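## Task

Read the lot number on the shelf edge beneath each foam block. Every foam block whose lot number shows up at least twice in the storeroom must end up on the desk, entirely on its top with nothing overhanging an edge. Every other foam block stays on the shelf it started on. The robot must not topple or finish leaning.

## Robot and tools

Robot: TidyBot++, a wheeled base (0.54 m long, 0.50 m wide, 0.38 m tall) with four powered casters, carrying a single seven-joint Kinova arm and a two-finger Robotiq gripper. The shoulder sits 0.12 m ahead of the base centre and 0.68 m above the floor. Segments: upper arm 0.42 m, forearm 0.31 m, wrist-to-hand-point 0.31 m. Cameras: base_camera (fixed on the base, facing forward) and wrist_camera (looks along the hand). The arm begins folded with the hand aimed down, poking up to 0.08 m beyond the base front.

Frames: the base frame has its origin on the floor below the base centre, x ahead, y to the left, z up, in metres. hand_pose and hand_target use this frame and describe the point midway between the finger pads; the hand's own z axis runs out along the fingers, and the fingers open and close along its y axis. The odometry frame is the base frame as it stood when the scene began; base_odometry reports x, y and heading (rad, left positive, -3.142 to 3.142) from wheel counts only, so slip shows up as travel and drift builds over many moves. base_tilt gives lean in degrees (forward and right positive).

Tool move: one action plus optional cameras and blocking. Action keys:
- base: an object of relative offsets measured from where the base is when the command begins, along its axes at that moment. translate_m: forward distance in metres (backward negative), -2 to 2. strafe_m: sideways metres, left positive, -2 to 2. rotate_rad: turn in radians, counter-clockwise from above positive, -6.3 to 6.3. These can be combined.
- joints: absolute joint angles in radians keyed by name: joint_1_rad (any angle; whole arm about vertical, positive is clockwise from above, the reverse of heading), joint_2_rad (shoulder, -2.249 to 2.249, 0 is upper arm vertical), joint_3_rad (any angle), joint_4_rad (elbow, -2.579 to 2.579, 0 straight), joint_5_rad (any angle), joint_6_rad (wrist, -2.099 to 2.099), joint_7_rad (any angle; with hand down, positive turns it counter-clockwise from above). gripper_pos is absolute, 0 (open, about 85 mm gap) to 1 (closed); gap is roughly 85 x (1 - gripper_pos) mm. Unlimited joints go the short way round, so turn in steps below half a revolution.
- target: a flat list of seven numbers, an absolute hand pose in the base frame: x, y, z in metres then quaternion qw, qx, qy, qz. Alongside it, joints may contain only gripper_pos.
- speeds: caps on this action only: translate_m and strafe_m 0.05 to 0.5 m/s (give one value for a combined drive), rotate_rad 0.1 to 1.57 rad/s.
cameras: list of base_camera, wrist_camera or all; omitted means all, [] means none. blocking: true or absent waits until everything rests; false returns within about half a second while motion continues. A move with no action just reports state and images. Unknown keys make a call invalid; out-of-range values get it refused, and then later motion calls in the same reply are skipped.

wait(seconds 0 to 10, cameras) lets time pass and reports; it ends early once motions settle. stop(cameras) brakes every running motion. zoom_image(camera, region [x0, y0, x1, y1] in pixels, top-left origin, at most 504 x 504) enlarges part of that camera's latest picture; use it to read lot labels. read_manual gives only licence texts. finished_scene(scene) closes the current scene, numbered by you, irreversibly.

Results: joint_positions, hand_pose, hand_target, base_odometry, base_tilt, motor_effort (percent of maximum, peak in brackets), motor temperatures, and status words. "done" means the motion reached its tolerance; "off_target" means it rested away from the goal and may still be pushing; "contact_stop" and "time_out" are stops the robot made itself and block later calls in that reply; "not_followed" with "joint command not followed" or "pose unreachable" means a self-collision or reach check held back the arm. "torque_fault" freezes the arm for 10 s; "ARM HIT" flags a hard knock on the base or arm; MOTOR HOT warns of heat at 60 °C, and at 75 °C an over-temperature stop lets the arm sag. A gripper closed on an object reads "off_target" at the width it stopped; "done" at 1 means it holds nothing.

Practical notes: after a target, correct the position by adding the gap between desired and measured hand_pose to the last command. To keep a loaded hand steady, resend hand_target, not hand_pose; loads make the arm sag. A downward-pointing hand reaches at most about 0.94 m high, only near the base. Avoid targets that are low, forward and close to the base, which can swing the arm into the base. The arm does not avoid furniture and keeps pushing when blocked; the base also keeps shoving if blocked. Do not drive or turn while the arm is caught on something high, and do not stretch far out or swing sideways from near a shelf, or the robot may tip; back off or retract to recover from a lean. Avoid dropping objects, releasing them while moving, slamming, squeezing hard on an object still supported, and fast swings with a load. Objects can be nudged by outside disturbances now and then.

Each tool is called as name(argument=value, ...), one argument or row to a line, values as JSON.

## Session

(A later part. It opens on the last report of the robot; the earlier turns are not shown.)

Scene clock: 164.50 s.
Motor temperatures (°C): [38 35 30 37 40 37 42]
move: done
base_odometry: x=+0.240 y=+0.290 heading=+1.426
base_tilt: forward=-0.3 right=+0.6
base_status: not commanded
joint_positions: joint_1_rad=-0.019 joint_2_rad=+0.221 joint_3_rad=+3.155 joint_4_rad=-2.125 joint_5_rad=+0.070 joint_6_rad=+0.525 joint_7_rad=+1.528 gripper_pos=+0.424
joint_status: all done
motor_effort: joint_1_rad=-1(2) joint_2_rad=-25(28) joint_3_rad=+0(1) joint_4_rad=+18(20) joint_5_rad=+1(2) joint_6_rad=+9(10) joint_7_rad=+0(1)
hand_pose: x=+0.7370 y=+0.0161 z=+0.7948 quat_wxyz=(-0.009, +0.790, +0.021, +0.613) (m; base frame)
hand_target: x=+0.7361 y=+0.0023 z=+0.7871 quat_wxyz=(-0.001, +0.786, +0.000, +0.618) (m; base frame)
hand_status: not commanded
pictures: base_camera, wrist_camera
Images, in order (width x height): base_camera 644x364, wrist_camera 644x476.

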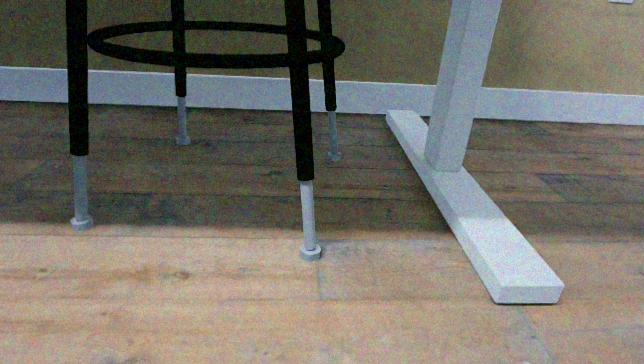

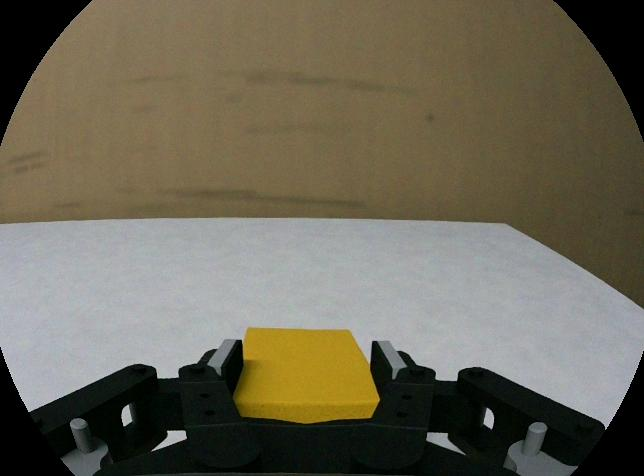

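move(
  joints={"joint_2_rad":0.285,"joint_6_rad":0.625},
  cameras=["wrist_camera"],
)

move(
  joints={"joint_2_rad":0.315,"joint_6_rad":0.655},
  cameras=["wrist_camera"],
)

Scene clock: 166.40 s.
Motor temperatures (°C): [38 35 30 37 40 37 42]
move: done
base_odometry: x=+0.240 y=+0.290 heading=+1.426
base_tilt: forward=-0.3 right=+0.6
base_status: not commanded
joint_positions: joint_1_rad=-0.019 joint_2_rad=+0.252 joint_3_rad=+3.155 joint_4_rad=-2.125 joint_5_rad=+0.069 joint_6_rad=+0.578 joint_7_rad=+1.528 gripper_pos=+0.424
joint_status: all done
motor_effort: joint_1_rad=-1(1) joint_2_rad=-25(26) joint_3_rad=+0(0) joint_4_rad=+17(18) joint_5_rad=+0(1) joint_6_rad=+8(9) joint_7_rad=+0(1)
hand_pose: x=+0.7444 y=+0.0170 z=+0.7914 quat_wxyz=(-0.010, +0.783, +0.021, +0.621) (m; base frame)
hand_target: x=+0.7438 y=+0.0023 z=+0.7728 quat_wxyz=(-0.001, +0.786, +0.000, +0.618) (m; base frame)
hand_status: not commanded
pictures: wrist_camera
Images, in order (width x height): wrist_camera 644x476.

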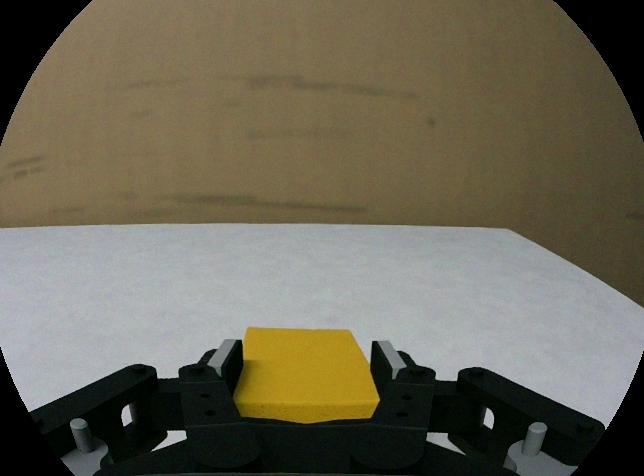

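Scene clock: 167.07 s.
Motor temperatures (°C): [38 35 30 37 40 37 42]
move: off_target
base_odometry: x=+0.240 y=+0.290 heading=+1.426
base_tilt: forward=-0.4 right=+0.6
base_status: not commanded
joint_positions: joint_1_rad=-0.019 joint_2_rad=+0.273 joint_3_rad=+3.155 joint_4_rad=-2.125 joint_5_rad=+0.069 joint_6_rad=+0.615 joint_7_rad=+1.528 gripper_pos=+0.424
joint_status: joint_2_rad off_target (ended at +0.273, target +0.315); the others done
motor_effort: joint_1_rad=+0(1) joint_2_rad=-23(25) joint_3_rad=+0(0) joint_4_rad=+16(17) joint_5_rad=+0(1) joint_6_rad=+7(9) joint_7_rad=+0(1)
hand_pose: x=+0.7492 y=+0.0174 z=+0.7897 quat_wxyz=(-0.011, +0.778, +0.021, +0.628) (m; base frame)
hand_target: x=+0.7486 y=+0.0023 z=+0.7630 quat_wxyz=(-0.001, +0.786, +0.000, +0.618) (m; base frame)
hand_status: not commanded
pictures: wrist_camera
Images, in order (width x height): wrist_camera 644x476.

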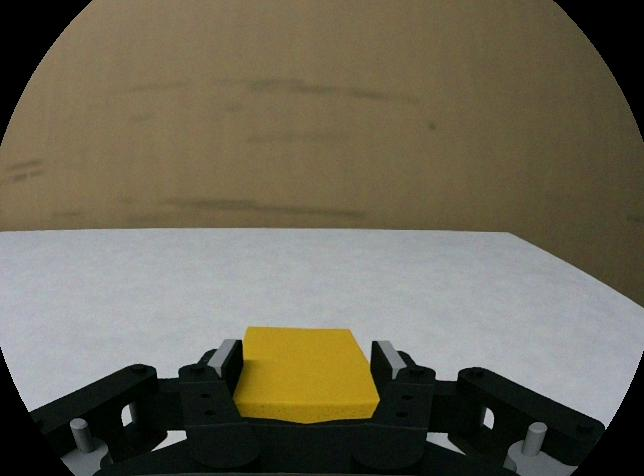

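move(
  joints={"gripper_pos":0.3},
  cameras=["wrist_camera"],
)

move(
  joints={"gripper_pos":0},
  base={"translate_m":-0.4},
  speeds={"translate_m":0.2},
)

Scene clock: 168.17 s.
Motor temperatures (°C): [38 35 30 37 40 37 42]
move: done
base_odometry: x=+0.240 y=+0.290 heading=+1.426
base_tilt: forward=-0.3 right=+0.6
base_status: not commanded
joint_positions: joint_1_rad=-0.019 joint_2_rad=+0.291 joint_3_rad=+3.155 joint_4_rad=-2.126 joint_5_rad=+0.069 joint_6_rad=+0.615 joint_7_rad=+1.528 gripper_pos=+0.300
joint_status: all done
motor_effort: joint_1_rad=-1(1) joint_2_rad=-26(27) joint_3_rad=+0(0) joint_4_rad=+16(17) joint_5_rad=+0(1) joint_6_rad=+9(9) joint_7_rad=+0(1)
hand_pose: x=+0.7509 y=+0.0175 z=+0.7784 quat_wxyz=(-0.011, +0.784, +0.021, +0.621) (m; base frame)
hand_target: x=+0.7486 y=+0.0023 z=+0.7630 quat_wxyz=(-0.001, +0.786, +0.000, +0.618) (m; base frame)
hand_status: not commanded
pictures: wrist_camera
Images, in order (width x height): wrist_camera 644x476.

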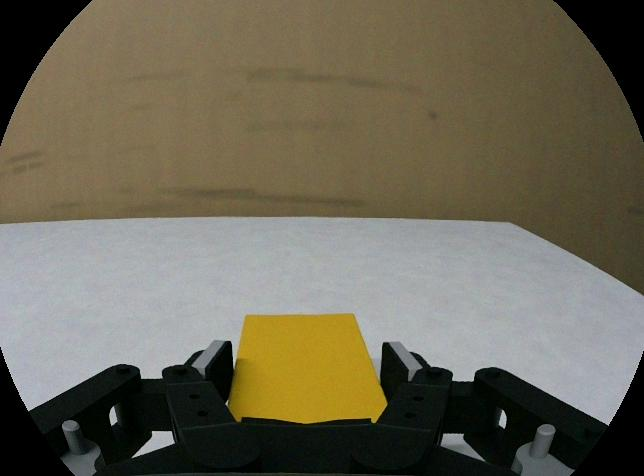

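Scene clock: 170.93 s.
Motor temperatures (°C): [38 35 30 37 40 37 42]
move: done
base_odometry: x=+0.182 y=-0.106 heading=+1.427
base_tilt: forward=-0.3 right=+0.6
base_status: done
joint_positions: joint_1_rad=-0.018 joint_2_rad=+0.295 joint_3_rad=+3.155 joint_4_rad=-2.127 joint_5_rad=+0.068 joint_6_rad=+0.615 joint_7_rad=+1.528 gripper_pos=+0.000
joint_status: all done
motor_effort: joint_1_rad=-1(1) joint_2_rad=-26(29) joint_3_rad=+0(1) joint_4_rad=+16(18) joint_5_rad=+1(1) joint_6_rad=+9(10) joint_7_rad=+0(1)
hand_pose: x=+0.7510 y=+0.0173 z=+0.7751 quat_wxyz=(-0.011, +0.785, +0.021, +0.619) (m; base frame)
hand_target: x=+0.7486 y=+0.0023 z=+0.7630 quat_wxyz=(-0.001, +0.786, +0.000, +0.618) (m; base frame)
hand_status: not commanded
pictures: base_camera, wrist_camera
Images, in order (width x height): base_camera 644x364, wrist_camera 644x476.

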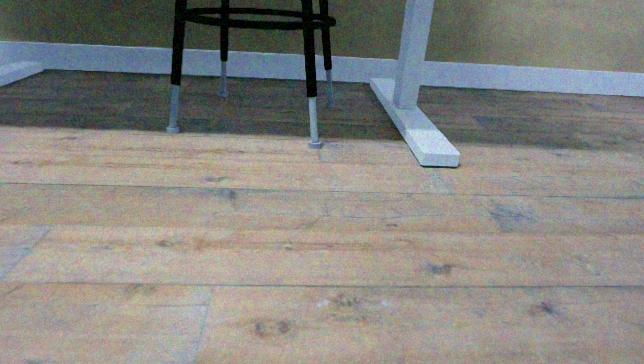

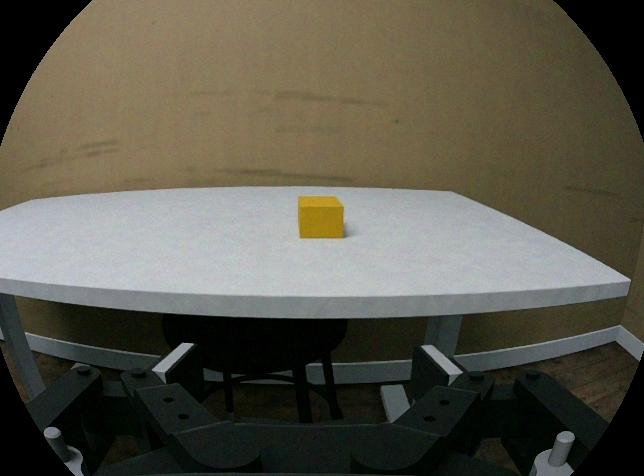

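move(
  joints={"joint_2_rad":-0.6,"joint_4_rad":-2.5,"joint_6_rad":0.4},
  base={"rotate_rad":1.42},
  cameras=[],
)

move(
  base={"translate_m":1.7,"strafe_m":0.4},
)

Scene clock: 173.67 s.
Motor temperatures (°C): [38 35 30 37 40 37 42]
move: done
base_odometry: x=+0.182 y=-0.106 heading=+2.847
base_tilt: forward=-0.4 right=+0.6
base_status: done
joint_positions: joint_1_rad=-0.005 joint_2_rad=-0.588 joint_3_rad=+3.139 joint_4_rad=-2.468 joint_5_rad=+0.064 joint_6_rad=+0.450 joint_7_rad=+1.528 gripper_pos=+0.000
joint_status: all done
motor_effort: joint_1_rad=+0(3) joint_2_rad=-1(28) joint_3_rad=+1(3) joint_4_rad=+22(23) joint_5_rad=+1(1) joint_6_rad=+9(10) joint_7_rad=+0(1)
hand_pose: x=+0.4931 y=+0.0131 z=+0.9793 quat_wxyz=(-0.005, +0.656, +0.019, +0.755) (m; base frame)
hand_target: x=+0.4894 y=+0.0021 z=+0.9495 quat_wxyz=(+0.000, +0.682, +0.001, +0.732) (m; base frame)
hand_status: not commanded
pictures: none
No camera images: "cameras" was empty.

Scene clock: 178.53 s.
Motor temperatures (°C): [38 35 30 37 40 37 42]
move: done
base_odometry: x=-1.561 y=+0.005 heading=+2.848
base_tilt: forward=-0.3 right=+0.6
base_status: done
joint_positions: joint_1_rad=-0.005 joint_2_rad=-0.592 joint_3_rad=+3.139 joint_4_rad=-2.470 joint_5_rad=+0.064 joint_6_rad=+0.446 joint_7_rad=+1.528 gripper_pos=+0.000
joint_status: not commanded
motor_effort: joint_1_rad=-1(1) joint_2_rad=-1(3) joint_3_rad=+1(1) joint_4_rad=+22(23) joint_5_rad=+0(1) joint_6_rad=+9(9) joint_7_rad=+0(1)
hand_pose: x=+0.4919 y=+0.0131 z=+0.9789 quat_wxyz=(-0.005, +0.656, +0.019, +0.754) (m; base frame)
hand_target: x=+0.4894 y=+0.0021 z=+0.9495 quat_wxyz=(+0.000, +0.682, +0.001, +0.732) (m; base frame)
hand_status: not commanded
pictures: base_camera, wrist_camera
Images, in order (width x height): base_camera 644x364, wrist_camera 644x476.

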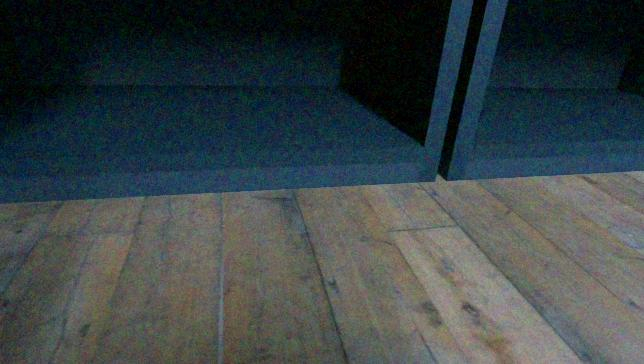

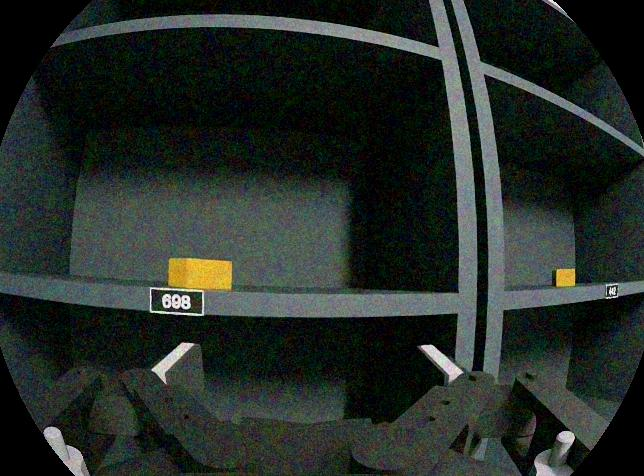

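move(
  base={"translate_m":0.17,"strafe_m":0.05,"rotate_rad":0.06},
  target=[0.5, 0.16, 1.05, 0.141, 0.693, -0.141, 0.693],
)

Scene clock: 181.67 s.
Motor temperatures (°C): [38 35 30 37 40 37 42]
move: done
base_odometry: x=-1.738 y=+0.006 heading=+2.909
base_tilt: forward=-0.3 right=+0.6
base_status: done
joint_positions: joint_1_rad=+1.037 joint_2_rad=-0.981 joint_3_rad=+2.351 joint_4_rad=-1.766 joint_5_rad=-0.136 joint_6_rad=-0.521 joint_7_rad=+1.129 gripper_pos=+0.000
joint_status: not commanded
motor_effort: joint_1_rad=+0(2) joint_2_rad=+17(18) joint_3_rad=+13(14) joint_4_rad=+16(24) joint_5_rad=+3(3) joint_6_rad=+8(10) joint_7_rad=+0(1)
hand_pose: x=+0.4971 y=+0.1438 z=+1.0665 quat_wxyz=(+0.175, +0.683, -0.116, +0.699) (m; base frame)
hand_target: x=+0.5000 y=+0.1600 z=+1.0500 quat_wxyz=(+0.141, +0.693, -0.141, +0.693) (m; base frame)
hand_status: done (0.023 m and 5.0 deg from the pose sent, 0.163 m and 26.2 deg at the start)
pictures: base_camera, wrist_camera
Images, in order (width x height): base_camera 644x364, wrist_camera 644x476.

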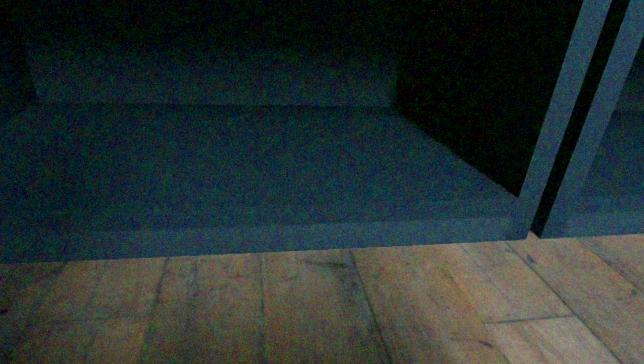

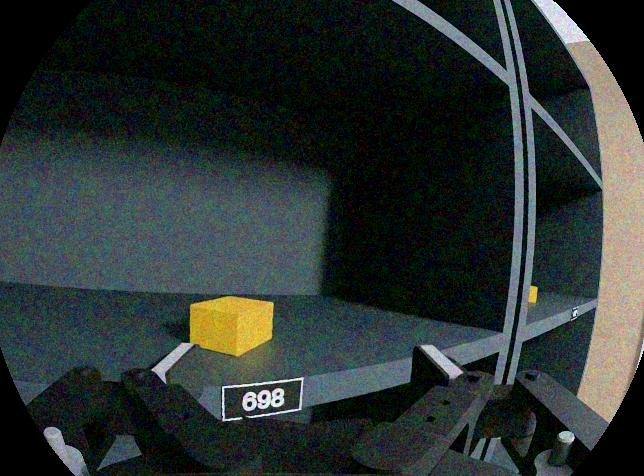

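move(
  target=[0.61, 0.245, 1.04, 0.235, 0.667, -0.29, 0.645],
)

Scene clock: 184.67 s.
Motor temperatures (°C): [38 35 30 37 40 37 42]
move: done
base_odometry: x=-1.738 y=+0.006 heading=+2.909
base_tilt: forward=-0.3 right=+0.6
base_status: not commanded
joint_positions: joint_1_rad=+1.695 joint_2_rad=-1.134 joint_3_rad=+2.260 joint_4_rad=-0.983 joint_5_rad=-0.320 joint_6_rad=-1.219 joint_7_rad=+0.825 gripper_pos=+0.000
joint_status: not commanded
motor_effort: joint_1_rad=+0(1) joint_2_rad=+33(35) joint_3_rad=+14(15) joint_4_rad=+4(17) joint_5_rad=+6(7) joint_6_rad=+7(8) joint_7_rad=+0(1)
hand_pose: x=+0.5951 y=+0.2250 z=+1.0787 quat_wxyz=(+0.261, +0.645, -0.279, +0.661) (m; base frame)
hand_target: x=+0.6100 y=+0.2450 z=+1.0400 quat_wxyz=(+0.235, +0.667, -0.290, +0.645) (m; base frame)
hand_status: done (0.046 m and 4.4 deg from the pose sent, 0.154 m and 22.2 deg at the start)
pictures: base_camera, wrist_camera
Images, in order (width x height): base_camera 644x364, wrist_camera 644x476.

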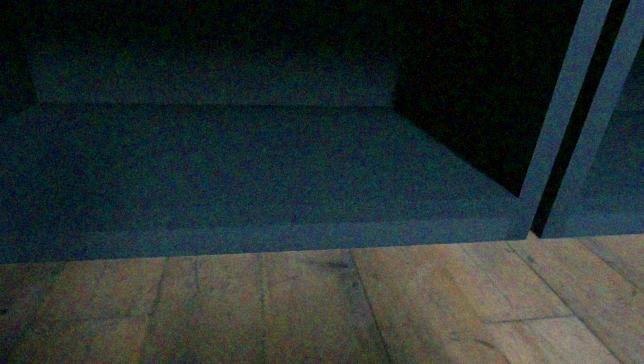

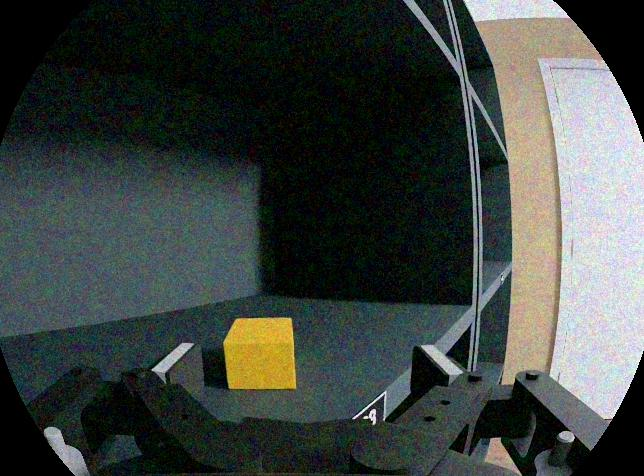

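move(
  target=[0.662, 0.238, 1.015, 0.216, 0.686, -0.254, 0.648],
  cameras=["wrist_camera"],
)

Scene clock: 185.93 s.
Motor temperatures (°C): [38 35 30 37 40 37 42]
move: done
base_odometry: x=-1.738 y=+0.006 heading=+2.909
base_tilt: forward=-0.3 right=+0.6
base_status: not commanded
joint_positions: joint_1_rad=+1.735 joint_2_rad=-1.144 joint_3_rad=+2.177 joint_4_rad=-1.028 joint_5_rad=-0.373 joint_6_rad=-1.138 joint_7_rad=+0.825 gripper_pos=+0.000
joint_status: not commanded
motor_effort: joint_1_rad=-1(2) joint_2_rad=+34(35) joint_3_rad=+15(17) joint_4_rad=+5(5) joint_5_rad=+6(7) joint_6_rad=+6(7) joint_7_rad=+0(1)
hand_pose: x=+0.6413 y=+0.2222 z=+1.0393 quat_wxyz=(+0.242, +0.673, -0.265, +0.647) (m; base frame)
hand_target: x=+0.6620 y=+0.2380 z=+1.0150 quat_wxyz=(+0.216, +0.685, -0.254, +0.647) (m; base frame)
hand_status: done (0.036 m and 3.5 deg from the pose sent, 0.093 m and 7.7 deg at the start)
pictures: wrist_camera
Images, in order (width x height): wrist_camera 644x476.

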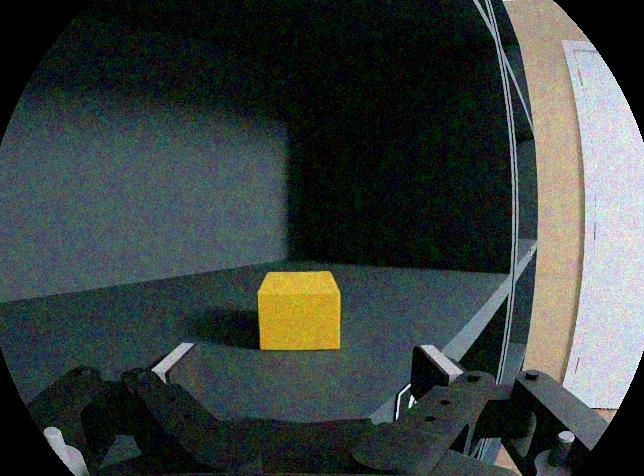

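move(
  target=[0.70, 0.207, 1.034, 0.216, 0.686, -0.254, 0.648],
  cameras=["wrist_camera"],
)

move(
  target=[0.74, 0.173, 1.04, 0.216, 0.682, -0.254, 0.652],
  cameras=["wrist_camera"],
)

Scene clock: 187.13 s.
Motor temperatures (°C): [38 35 30 37 40 37 42]
move: done
base_odometry: x=-1.738 y=+0.006 heading=+2.909
base_tilt: forward=-0.3 right=+0.6
base_status: not commanded
joint_positions: joint_1_rad=+1.839 joint_2_rad=-1.116 joint_3_rad=+2.148 joint_4_rad=-1.008 joint_5_rad=-0.395 joint_6_rad=-1.111 joint_7_rad=+0.825 gripper_pos=+0.000
joint_status: not commanded
motor_effort: joint_1_rad=+0(3) joint_2_rad=+35(36) joint_3_rad=+16(16) joint_4_rad=+5(6) joint_5_rad=+6(6) joint_6_rad=+7(7) joint_7_rad=+0(1)
hand_pose: x=+0.6759 y=+0.1779 z=+1.0415 quat_wxyz=(+0.248, +0.670, -0.286, +0.638) (m; base frame)
hand_target: x=+0.7000 y=+0.2070 z=+1.0340 quat_wxyz=(+0.216, +0.685, -0.254, +0.647) (m; base frame)
hand_status: done (0.039 m and 5.7 deg from the pose sent, 0.061 m and 3.5 deg at the start)
pictures: wrist_camera
Images, in order (width x height): wrist_camera 644x476.

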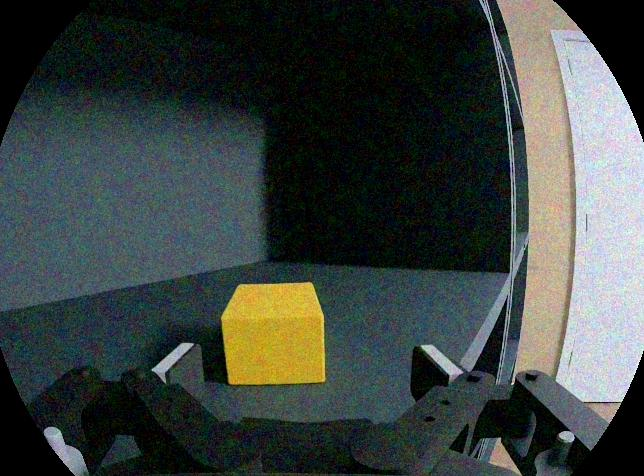

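Scene clock: 188.17 s.
Motor temperatures (°C): [38 35 30 37 40 37 42]
move: done
base_odometry: x=-1.738 y=+0.006 heading=+2.909
base_tilt: forward=-0.3 right=+0.6
base_status: not commanded
joint_positions: joint_1_rad=+1.938 joint_2_rad=-1.102 joint_3_rad=+2.114 joint_4_rad=-0.990 joint_5_rad=-0.431 joint_6_rad=-1.043 joint_7_rad=+0.828 gripper_pos=+0.000
joint_status: not commanded
motor_effort: joint_1_rad=+0(3) joint_2_rad=+35(36) joint_3_rad=+15(16) joint_4_rad=+6(7) joint_5_rad=+6(6) joint_6_rad=+6(7) joint_7_rad=+0(1)
hand_pose: x=+0.7155 y=+0.1448 z=+1.0445 quat_wxyz=(+0.246, +0.666, -0.290, +0.642) (m; base frame)
hand_target: x=+0.7400 y=+0.1730 z=+1.0400 quat_wxyz=(+0.216, +0.682, -0.254, +0.652) (m; base frame)
hand_status: done (0.038 m and 5.8 deg from the pose sent, 0.064 m and 5.6 deg at the start)
pictures: wrist_camera
Images, in order (width x height): wrist_camera 644x476.

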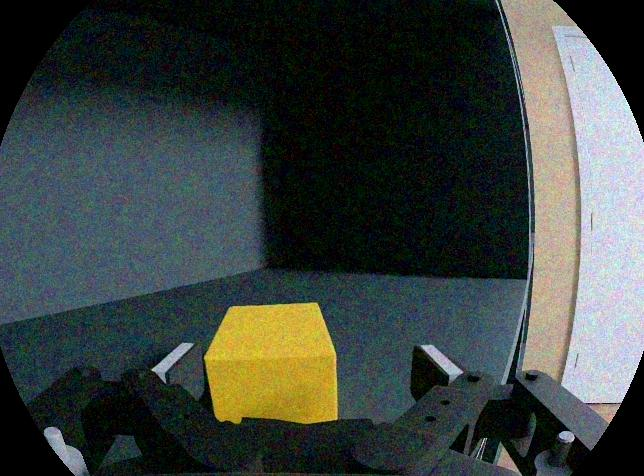

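move(
  target=[0.777, 0.157, 1.045, 0.205, 0.684, -0.242, 0.656],
  cameras=["wrist_camera"],
)

move(
  joints={"gripper_pos":0.7},
  cameras=["wrist_camera"],
)

Scene clock: 189.27 s.
Motor temperatures (°C): [38 35 30 37 40 37 42]
move: done
base_odometry: x=-1.738 y=+0.006 heading=+2.909
base_tilt: forward=-0.3 right=+0.6
base_status: not commanded
joint_positions: joint_1_rad=+2.019 joint_2_rad=-1.084 joint_3_rad=+2.079 joint_4_rad=-0.945 joint_5_rad=-0.484 joint_6_rad=-0.988 joint_7_rad=+0.852 gripper_pos=+0.000
joint_status: not commanded
motor_effort: joint_1_rad=-1(3) joint_2_rad=+36(36) joint_3_rad=+16(16) joint_4_rad=+5(6) joint_5_rad=+5(6) joint_6_rad=+7(8) joint_7_rad=+0(0)
hand_pose: x=+0.7534 y=+0.1313 z=+1.0484 quat_wxyz=(+0.234, +0.670, -0.276, +0.648) (m; base frame)
hand_target: x=+0.7770 y=+0.1570 z=+1.0450 quat_wxyz=(+0.205, +0.684, -0.242, +0.656) (m; base frame)
hand_status: done (0.035 m and 5.5 deg from the pose sent, 0.063 m and 7.7 deg at the start)
pictures: wrist_camera
Images, in order (width x height): wrist_camera 644x476.

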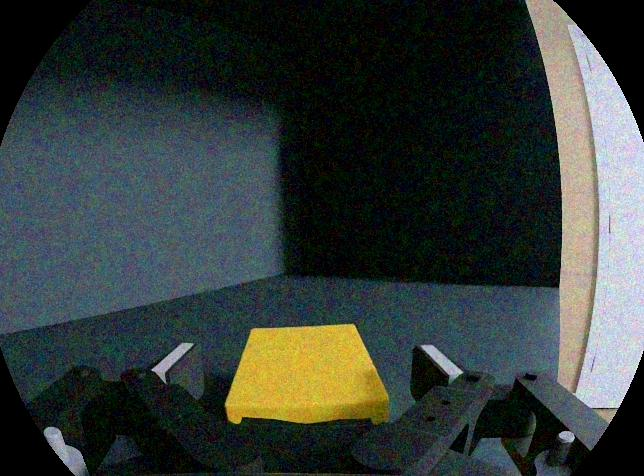

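Scene clock: 190.20 s.
Motor temperatures (°C): [38 35 30 37 40 37 42]
move: off_target
base_odometry: x=-1.738 y=+0.006 heading=+2.909
base_tilt: forward=-0.3 right=+0.6
base_status: not commanded
joint_positions: joint_1_rad=+2.019 joint_2_rad=-1.083 joint_3_rad=+2.079 joint_4_rad=-0.945 joint_5_rad=-0.484 joint_6_rad=-0.988 joint_7_rad=+0.852 gripper_pos=+0.425
joint_status: gripper_pos off_target (ended at +0.425, target +0.700)
motor_effort: joint_1_rad=-1(1) joint_2_rad=+35(36) joint_3_rad=+16(16) joint_4_rad=+5(6) joint_5_rad=+6(6) joint_6_rad=+7(8) joint_7_rad=+0(1)
hand_pose: x=+0.7535 y=+0.1314 z=+1.0485 quat_wxyz=(+0.234, +0.670, -0.276, +0.648) (m; base frame)
hand_target: x=+0.7770 y=+0.1570 z=+1.0450 quat_wxyz=(+0.205, +0.684, -0.242, +0.656) (m; base frame)
hand_status: not commanded
pictures: wrist_camera
Images, in order (width x height): wrist_camera 644x476.

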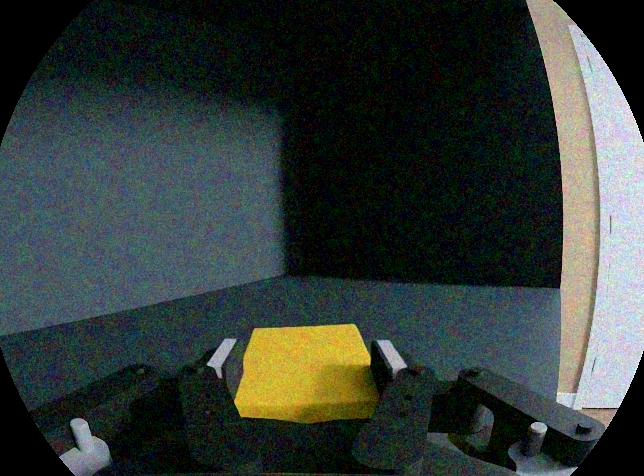

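move(
  target=[0.777, 0.157, 1.105, 0.205, 0.684, -0.242, 0.656],
  cameras=["wrist_camera"],
)

move(
  base={"translate_m":-0.5},
  speeds={"translate_m":0.3},
  cameras=["wrist_camera"],
)

move(
  target=[0.47, 0.05, 1.05, 0, 0.7071, 0, 0.7071],
  cameras=["wrist_camera"],
)

move(
  base={"rotate_rad":-1.485},
  joints={"joint_1_rad":0,"joint_2_rad":-0.5,"joint_3_rad":3.14,"joint_4_rad":-2.4,"joint_5_rad":0,"joint_6_rad":0.3,"joint_7_rad":1.57},
  cameras=[],
)

move(
  base={"translate_m":0.3,"strafe_m":-1.22},
)

Scene clock: 193.00 s.
Motor temperatures (°C): [38 35 30 37 40 37 42]
move: done
base_odometry: x=-1.738 y=+0.006 heading=+2.909
base_tilt: forward=-0.3 right=+0.6
base_status: not commanded
joint_positions: joint_1_rad=+2.113 joint_2_rad=-0.984 joint_3_rad=+2.090 joint_4_rad=-0.695 joint_5_rad=-0.525 joint_6_rad=-1.046 joint_7_rad=+0.861 gripper_pos=+0.425
joint_status: not commanded
motor_effort: joint_1_rad=-1(1) joint_2_rad=+37(38) joint_3_rad=+13(16) joint_4_rad=+4(6) joint_5_rad=+6(6) joint_6_rad=+7(8) joint_7_rad=+0(1)
hand_pose: x=+0.7696 y=+0.1521 z=+1.1234 quat_wxyz=(+0.210, +0.661, -0.248, +0.677) (m; base frame)
hand_target: x=+0.7770 y=+0.1570 z=+1.1050 quat_wxyz=(+0.205, +0.684, -0.242, +0.656) (m; base frame)
hand_status: done (0.020 m and 3.7 deg from the pose sent, 0.066 m and 5.5 deg at the start)
pictures: wrist_camera
Images, in order (width x height): wrist_camera 644x476.

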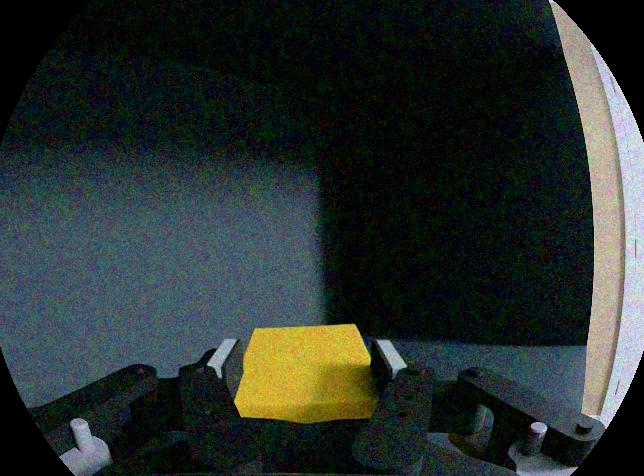

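Scene clock: 195.67 s.
Motor temperatures (°C): [38 35 30 37 40 37 42]
move: done
base_odometry: x=-1.252 y=-0.109 heading=+2.909
base_tilt: forward=-0.3 right=+0.6
base_status: done
joint_positions: joint_1_rad=+2.124 joint_2_rad=-0.981 joint_3_rad=+2.091 joint_4_rad=-0.693 joint_5_rad=-0.529 joint_6_rad=-1.049 joint_7_rad=+0.861 gripper_pos=+0.425
joint_status: not commanded
motor_effort: joint_1_rad=-1(3) joint_2_rad=+37(41) joint_3_rad=+13(14) joint_4_rad=+4(5) joint_5_rad=+5(6) joint_6_rad=+7(8) joint_7_rad=+0(1)
hand_pose: x=+0.7707 y=+0.1456 z=+1.1242 quat_wxyz=(+0.211, +0.660, -0.252, +0.675) (m; base frame)
hand_target: x=+0.7770 y=+0.1570 z=+1.1050 quat_wxyz=(+0.205, +0.684, -0.242, +0.656) (m; base frame)
hand_status: not commanded
pictures: wrist_camera
Images, in order (width x height): wrist_camera 644x476.

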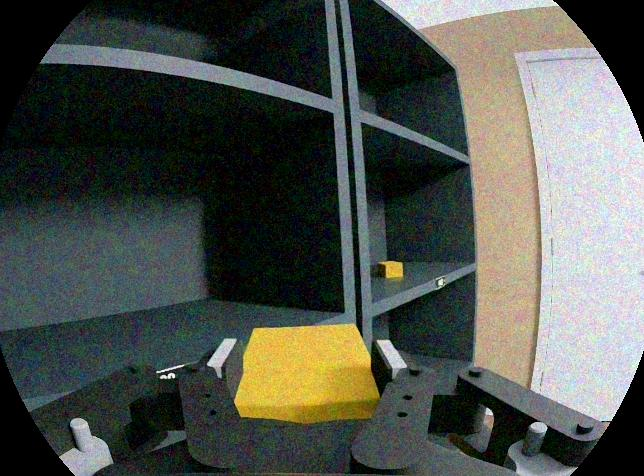

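Scene clock: 198.97 s.
Motor temperatures (°C): [38 36 30 37 40 37 42]
move: done
base_odometry: x=-1.252 y=-0.109 heading=+2.909
base_tilt: forward=-0.4 right=+0.6
base_status: not commanded
joint_positions: joint_1_rad=+0.183 joint_2_rad=-0.719 joint_3_rad=+2.923 joint_4_rad=-2.077 joint_5_rad=-0.118 joint_6_rad=-0.217 joint_7_rad=+1.442 gripper_pos=+0.425
joint_status: not commanded
motor_effort: joint_1_rad=+0(3) joint_2_rad=+3(38) joint_3_rad=+3(14) joint_4_rad=+23(23) joint_5_rad=+1(6) joint_6_rad=+9(10) joint_7_rad=+0(1)
hand_pose: x=+0.4640 y=+0.0574 z=+1.0530 quat_wxyz=(-0.037, +0.713, -0.034, +0.700) (m; base frame)
hand_target: x=+0.4700 y=+0.0500 z=+1.0500 quat_wxyz=(+0.000, +0.707, +0.000, +0.707) (m; base frame)
hand_status: done (0.010 m and 5.9 deg from the pose sent, 0.324 m and 38.4 deg at the start)
pictures: wrist_camera
Images, in order (width x height): wrist_camera 644x476.

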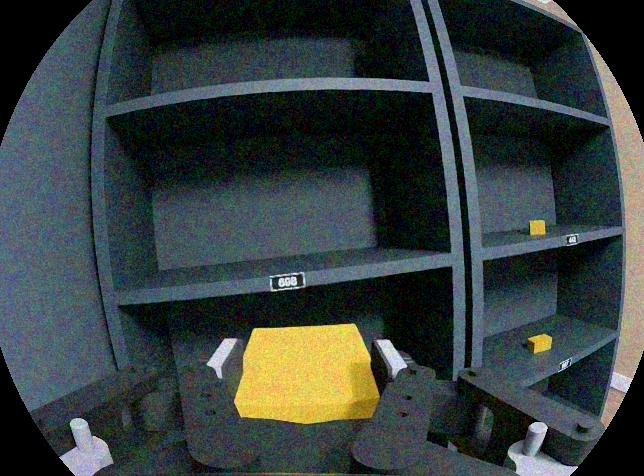

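Scene clock: 201.20 s.
Motor temperatures (°C): [38 35 30 37 40 37 42]
move: done
base_odometry: x=-1.252 y=-0.109 heading=+1.425
base_tilt: forward=-0.3 right=+0.6
base_status: done
joint_positions: joint_1_rad=+0.018 joint_2_rad=-0.505 joint_3_rad=+3.130 joint_4_rad=-2.372 joint_5_rad=-0.069 joint_6_rad=+0.242 joint_7_rad=+1.527 gripper_pos=+0.425
joint_status: all done
motor_effort: joint_1_rad=+0(2) joint_2_rad=-3(6) joint_3_rad=+1(5) joint_4_rad=+22(24) joint_5_rad=+1(2) joint_6_rad=+9(11) joint_7_rad=+0(1)
hand_pose: x=+0.5267 y=-0.0055 z=+0.9416 quat_wxyz=(-0.028, +0.724, -0.047, +0.687) (m; base frame)
hand_target: x=+0.5259 y=+0.0021 z=+0.9404 quat_wxyz=(+0.000, +0.717, +0.000, +0.697) (m; base frame)
hand_status: not commanded
pictures: none
No camera images: "cameras" was empty.

Scene clock: 205.10 s.
Motor temperatures (°C): [38 35 30 37 40 37 42]
move: done
base_odometry: x=-0.001 y=+0.010 heading=+1.424
base_tilt: forward=-0.3 right=+0.6
base_status: done
joint_positions: joint_1_rad=+0.017 joint_2_rad=-0.505 joint_3_rad=+3.132 joint_4_rad=-2.372 joint_5_rad=-0.068 joint_6_rad=+0.243 joint_7_rad=+1.527 gripper_pos=+0.425
joint_status: not commanded
motor_effort: joint_1_rad=+0(1) joint_2_rad=-3(5) joint_3_rad=+1(3) joint_4_rad=+22(23) joint_5_rad=+1(1) joint_6_rad=+9(10) joint_7_rad=+0(1)
hand_pose: x=+0.5268 y=-0.0060 z=+0.9421 quat_wxyz=(-0.027, +0.724, -0.047, +0.688) (m; base frame)
hand_target: x=+0.5259 y=+0.0021 z=+0.9404 quat_wxyz=(+0.000, +0.717, +0.000, +0.697) (m; base frame)
hand_status: not commanded
pictures: base_camera, wrist_camera
Images, in order (width x height): base_camera 644x364, wrist_camera 644x476.

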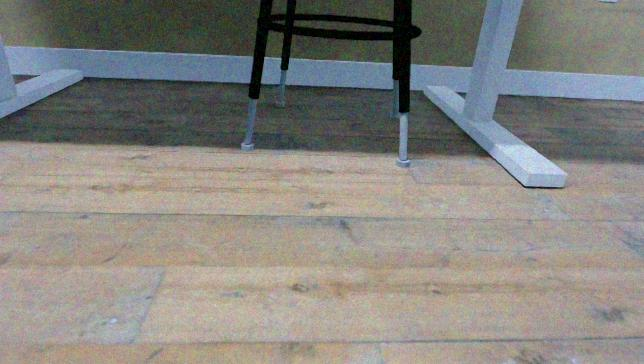

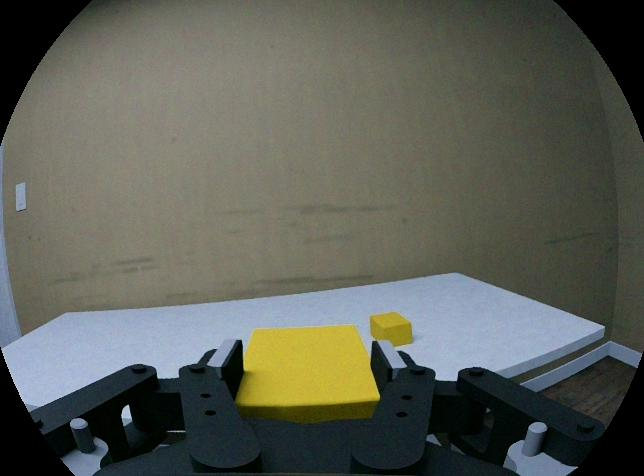

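move(
  base={"translate_m":0.27},
  joints={"joint_1_rad":0,"joint_2_rad":0.05,"joint_3_rad":3.14,"joint_4_rad":-2.1,"joint_5_rad":0,"joint_6_rad":0.32,"joint_7_rad":1.57},
  cameras=["wrist_camera"],
)

move(
  joints={"joint_2_rad":0.25,"joint_4_rad":-2.15,"joint_6_rad":0.58},
  cameras=["wrist_camera"],
)

move(
  joints={"joint_2_rad":0.305,"joint_6_rad":0.645},
  cameras=["wrist_camera"],
)

Scene clock: 207.23 s.
Motor temperatures (°C): [38 35 30 37 40 37 42]
move: done
base_odometry: x=+0.039 y=+0.278 heading=+1.423
base_tilt: forward=-0.3 right=+0.6
base_status: done
joint_positions: joint_1_rad=+0.017 joint_2_rad=+0.039 joint_3_rad=+3.132 joint_4_rad=-2.115 joint_5_rad=-0.068 joint_6_rad=+0.264 joint_7_rad=+1.527 gripper_pos=+0.425
joint_status: all done
motor_effort: joint_1_rad=+0(2) joint_2_rad=-20(23) joint_3_rad=+0(1) joint_4_rad=+20(23) joint_5_rad=+1(2) joint_6_rad=+8(10) joint_7_rad=+0(1)
hand_pose: x=+0.6932 y=-0.0083 z=+0.8314 quat_wxyz=(-0.023, +0.809, -0.053, +0.585) (m; base frame)
hand_target: x=+0.7040 y=+0.0023 z=+0.8502 quat_wxyz=(-0.001, +0.793, +0.000, +0.610) (m; base frame)
hand_status: not commanded
pictures: wrist_camera
Images, in order (width x height): wrist_camera 644x476.

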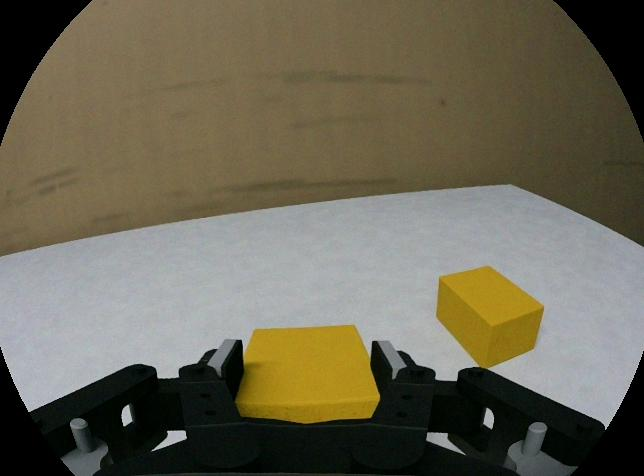

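Scene clock: 208.53 s.
Motor temperatures (°C): [38 35 30 37 40 37 42]
move: done
base_odometry: x=+0.039 y=+0.277 heading=+1.423
base_tilt: forward=-0.3 right=+0.6
base_status: not commanded
joint_positions: joint_1_rad=+0.016 joint_2_rad=+0.223 joint_3_rad=+3.132 joint_4_rad=-2.122 joint_5_rad=-0.068 joint_6_rad=+0.524 joint_7_rad=+1.528 gripper_pos=+0.425
joint_status: all done
motor_effort: joint_1_rad=-1(1) joint_2_rad=-25(27) joint_3_rad=+0(1) joint_4_rad=+17(20) joint_5_rad=+1(1) joint_6_rad=+8(10) joint_7_rad=+0(1)
hand_pose: x=+0.7379 y=-0.0138 z=+0.7948 quat_wxyz=(-0.016, +0.788, -0.054, +0.613) (m; base frame)
hand_target: x=+0.7371 y=+0.0023 z=+0.7809 quat_wxyz=(-0.001, +0.789, +0.000, +0.614) (m; base frame)
hand_status: not commanded
pictures: wrist_camera
Images, in order (width x height): wrist_camera 644x476.

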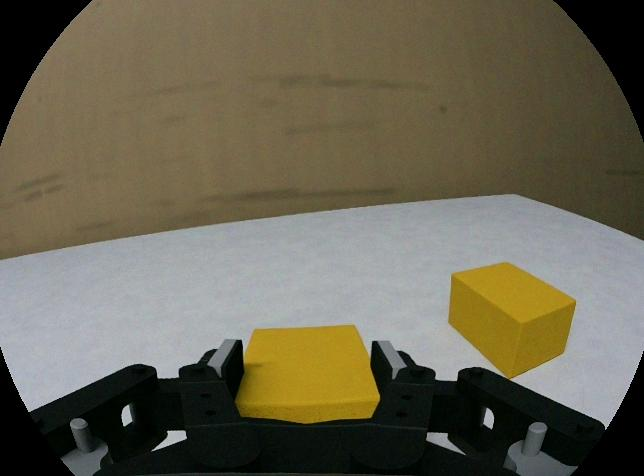

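Scene clock: 209.30 s.
Motor temperatures (°C): [38 35 30 37 40 37 42]
move: done
base_odometry: x=+0.039 y=+0.277 heading=+1.423
base_tilt: forward=-0.3 right=+0.6
base_status: not commanded
joint_positions: joint_1_rad=+0.016 joint_2_rad=+0.267 joint_3_rad=+3.132 joint_4_rad=-2.122 joint_5_rad=-0.067 joint_6_rad=+0.601 joint_7_rad=+1.528 gripper_pos=+0.425
joint_status: all done
motor_effort: joint_1_rad=+0(1) joint_2_rad=-23(25) joint_3_rad=+0(0) joint_4_rad=+16(18) joint_5_rad=+1(1) joint_6_rad=+7(9) joint_7_rad=+0(1)
hand_pose: x=+0.7483 y=-0.0153 z=+0.7906 quat_wxyz=(-0.015, +0.778, -0.054, +0.626) (m; base frame)
hand_target: x=+0.7470 y=+0.0023 z=+0.7663 quat_wxyz=(-0.001, +0.786, +0.000, +0.618) (m; base frame)
hand_status: not commanded
pictures: wrist_camera
Images, in order (width x height): wrist_camera 644x476.

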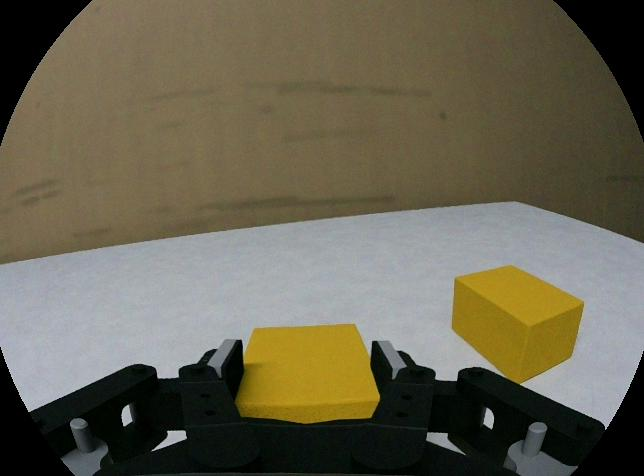

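move(
  joints={"gripper_pos":0.3},
  cameras=[],
)

move(
  joints={"gripper_pos":0},
  base={"translate_m":-0.4},
  speeds={"translate_m":0.25},
  cameras=["wrist_camera"],
)

move(
  joints={"joint_1_rad":0,"joint_2_rad":-0.35,"joint_4_rad":-2.4,"joint_6_rad":-0.1},
  base={"rotate_rad":1.485},
  cameras=[],
)

move(
  base={"translate_m":1.55,"strafe_m":0.21},
)

Scene clock: 210.43 s.
Motor temperatures (°C): [38 35 30 37 40 37 42]
move: done
base_odometry: x=+0.039 y=+0.277 heading=+1.423
base_tilt: forward=-0.3 right=+0.6
base_status: not commanded
joint_positions: joint_1_rad=+0.016 joint_2_rad=+0.280 joint_3_rad=+3.132 joint_4_rad=-2.124 joint_5_rad=-0.067 joint_6_rad=+0.601 joint_7_rad=+1.528 gripper_pos=+0.300
joint_status: all done
motor_effort: joint_1_rad=+0(1) joint_2_rad=-26(27) joint_3_rad=+0(0) joint_4_rad=+17(17) joint_5_rad=+1(1) joint_6_rad=+8(9) joint_7_rad=+0(1)
hand_pose: x=+0.7493 y=-0.0151 z=+0.7819 quat_wxyz=(-0.014, +0.783, -0.054, +0.620) (m; base frame)
hand_target: x=+0.7470 y=+0.0023 z=+0.7663 quat_wxyz=(-0.001, +0.786, +0.000, +0.618) (m; base frame)
hand_status: not commanded
pictures: none
No camera images: "cameras" was empty.

Scene clock: 212.97 s.
Motor temperatures (°C): [38 36 30 37 40 37 42]
move: done
base_odometry: x=-0.020 y=-0.118 heading=+1.422
base_tilt: forward=-0.3 right=+0.6
base_status: done
joint_positions: joint_1_rad=+0.015 joint_2_rad=+0.291 joint_3_rad=+3.132 joint_4_rad=-2.128 joint_5_rad=-0.066 joint_6_rad=+0.601 joint_7_rad=+1.528 gripper_pos=+0.000
joint_status: all done
motor_effort: joint_1_rad=+0(2) joint_2_rad=-27(29) joint_3_rad=+0(1) joint_4_rad=+16(18) joint_5_rad=+1(1) joint_6_rad=+8(10) joint_7_rad=+0(1)
hand_pose: x=+0.7490 y=-0.0140 z=+0.7731 quat_wxyz=(-0.015, +0.787, -0.053, +0.614) (m; base frame)
hand_target: x=+0.7470 y=+0.0023 z=+0.7663 quat_wxyz=(-0.001, +0.786, +0.000, +0.618) (m; base frame)
hand_status: not commanded
pictures: wrist_camera
Images, in order (width x height): wrist_camera 644x476.

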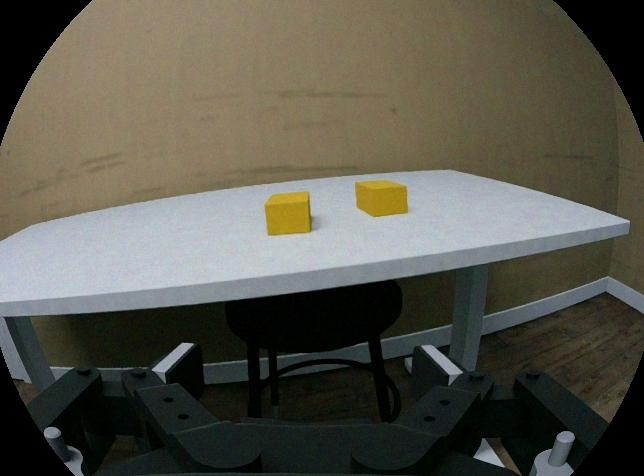

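Scene clock: 215.23 s.
Motor temperatures (°C): [38 36 30 37 40 37 42]
move: done
base_odometry: x=-0.020 y=-0.118 heading=+2.906
base_tilt: forward=-0.4 right=+0.6
base_status: done
joint_positions: joint_1_rad=+0.007 joint_2_rad=-0.340 joint_3_rad=+3.136 joint_4_rad=-2.370 joint_5_rad=-0.066 joint_6_rad=-0.049 joint_7_rad=+1.528 gripper_pos=+0.000
joint_status: all done
motor_effort: joint_1_rad=+0(3) joint_2_rad=-7(28) joint_3_rad=+0(3) joint_4_rad=+20(21) joint_5_rad=+1(2) joint_6_rad=+8(10) joint_7_rad=+0(1)
hand_pose: x=+0.5323 y=+0.0020 z=+0.7875 quat_wxyz=(-0.028, +0.861, -0.046, +0.506) (m; base frame)
hand_target: x=+0.5142 y=+0.0020 z=+0.7617 quat_wxyz=(+0.000, +0.880, +0.000, +0.476) (m; base frame)
hand_status: not commanded
pictures: none
No camera images: "cameras" was empty.

Scene clock: 219.73 s.
Motor temperatures (°C): [38 35 30 37 40 37 42]
move: done
base_odometry: x=-1.576 y=+0.039 heading=+2.907
base_tilt: forward=-0.3 right=+0.6
base_status: done
joint_positions: joint_1_rad=+0.007 joint_2_rad=-0.344 joint_3_rad=+3.136 joint_4_rad=-2.372 joint_5_rad=-0.066 joint_6_rad=-0.054 joint_7_rad=+1.528 gripper_pos=+0.000
joint_status: not commanded
motor_effort: joint_1_rad=+0(1) joint_2_rad=-7(9) joint_3_rad=+1(1) joint_4_rad=+21(21) joint_5_rad=+1(1) joint_6_rad=+8(9) joint_7_rad=+0(1)
hand_pose: x=+0.5307 y=+0.0021 z=+0.7872 quat_wxyz=(-0.028, +0.861, -0.046, +0.505) (m; base frame)
hand_target: x=+0.5142 y=+0.0020 z=+0.7617 quat_wxyz=(+0.000, +0.880, +0.000, +0.476) (m; base frame)
hand_status: not commanded
pictures: base_camera, wrist_camera
Images, in order (width x height): base_camera 644x364, wrist_camera 644x476.

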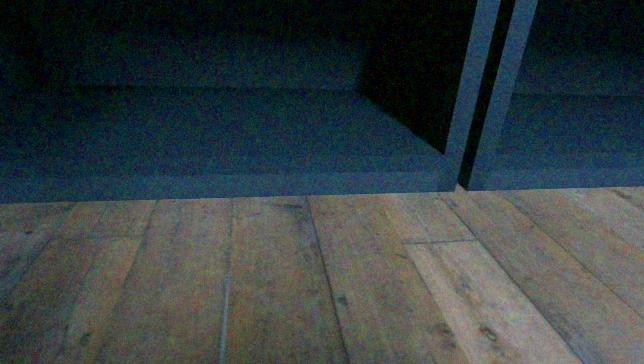

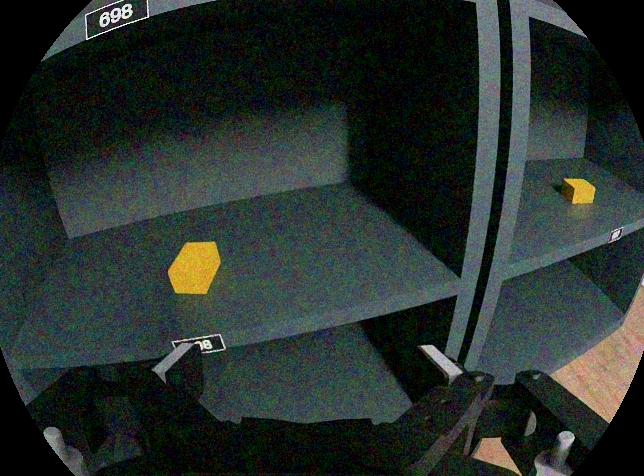

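move(
  base={"strafe_m":0.15},
  joints={"joint_6_rad":-0.25,"gripper_pos":0.6},
)

zoom_image(
  camera="wrist_camera",
  region=[200, 240, 360, 360],
)

Scene clock: 221.33 s.
Motor temperatures (°C): [38 35 30 37 40 37 42]
move: done
base_odometry: x=-1.611 y=-0.107 heading=+2.907
base_tilt: forward=-0.4 right=+0.6
base_status: done
joint_positions: joint_1_rad=+0.007 joint_2_rad=-0.344 joint_3_rad=+3.136 joint_4_rad=-2.383 joint_5_rad=-0.066 joint_6_rad=-0.219 joint_7_rad=+1.528 gripper_pos=+0.600
joint_status: all done
motor_effort: joint_1_rad=-1(1) joint_2_rad=-6(7) joint_3_rad=+1(2) joint_4_rad=+19(22) joint_5_rad=+1(1) joint_6_rad=+7(8) joint_7_rad=+0(1)
hand_pose: x=+0.4981 y=+0.0053 z=+0.7386 quat_wxyz=(-0.028, +0.903, -0.046, +0.427) (m; base frame)
hand_target: x=+0.4858 y=+0.0019 z=+0.7247 quat_wxyz=(+0.000, +0.913, +0.000, +0.408) (m; base frame)
hand_status: not commanded
pictures: base_camera, wrist_camera
Images, in order (width x height): base_camera 644x364, wrist_camera 644x476.

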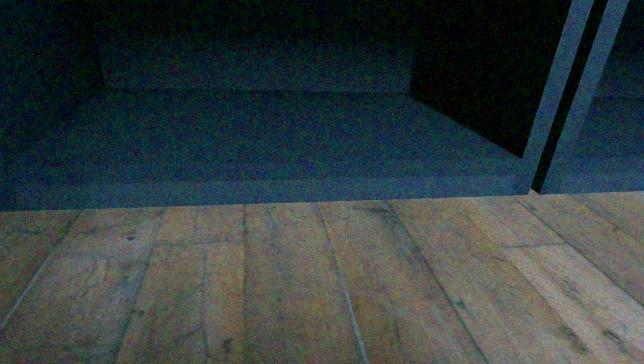

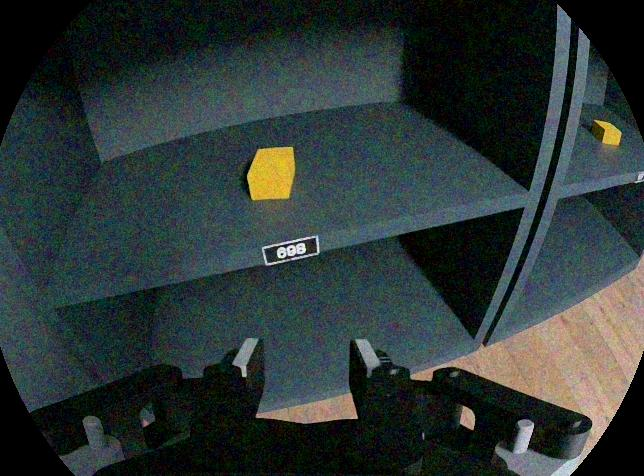

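Scaled by 3.150.

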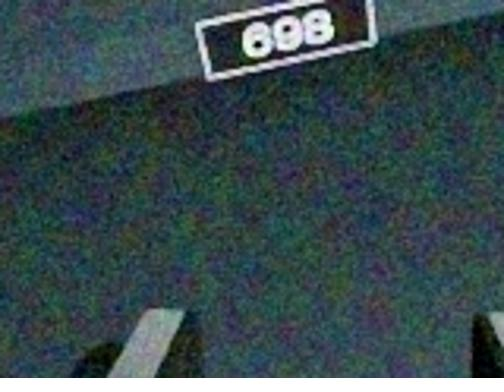

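zoom_image(
  camera="wrist_camera",
  region=[220, 130, 320, 210],
)

Scaled by 5.040.

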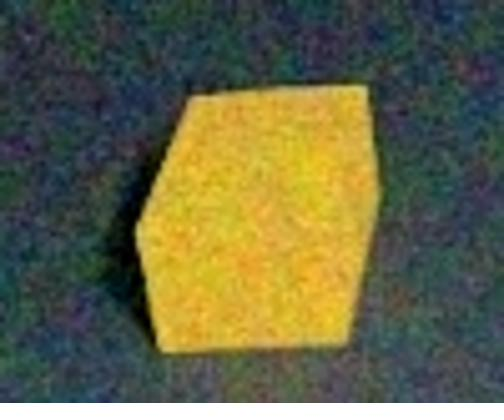

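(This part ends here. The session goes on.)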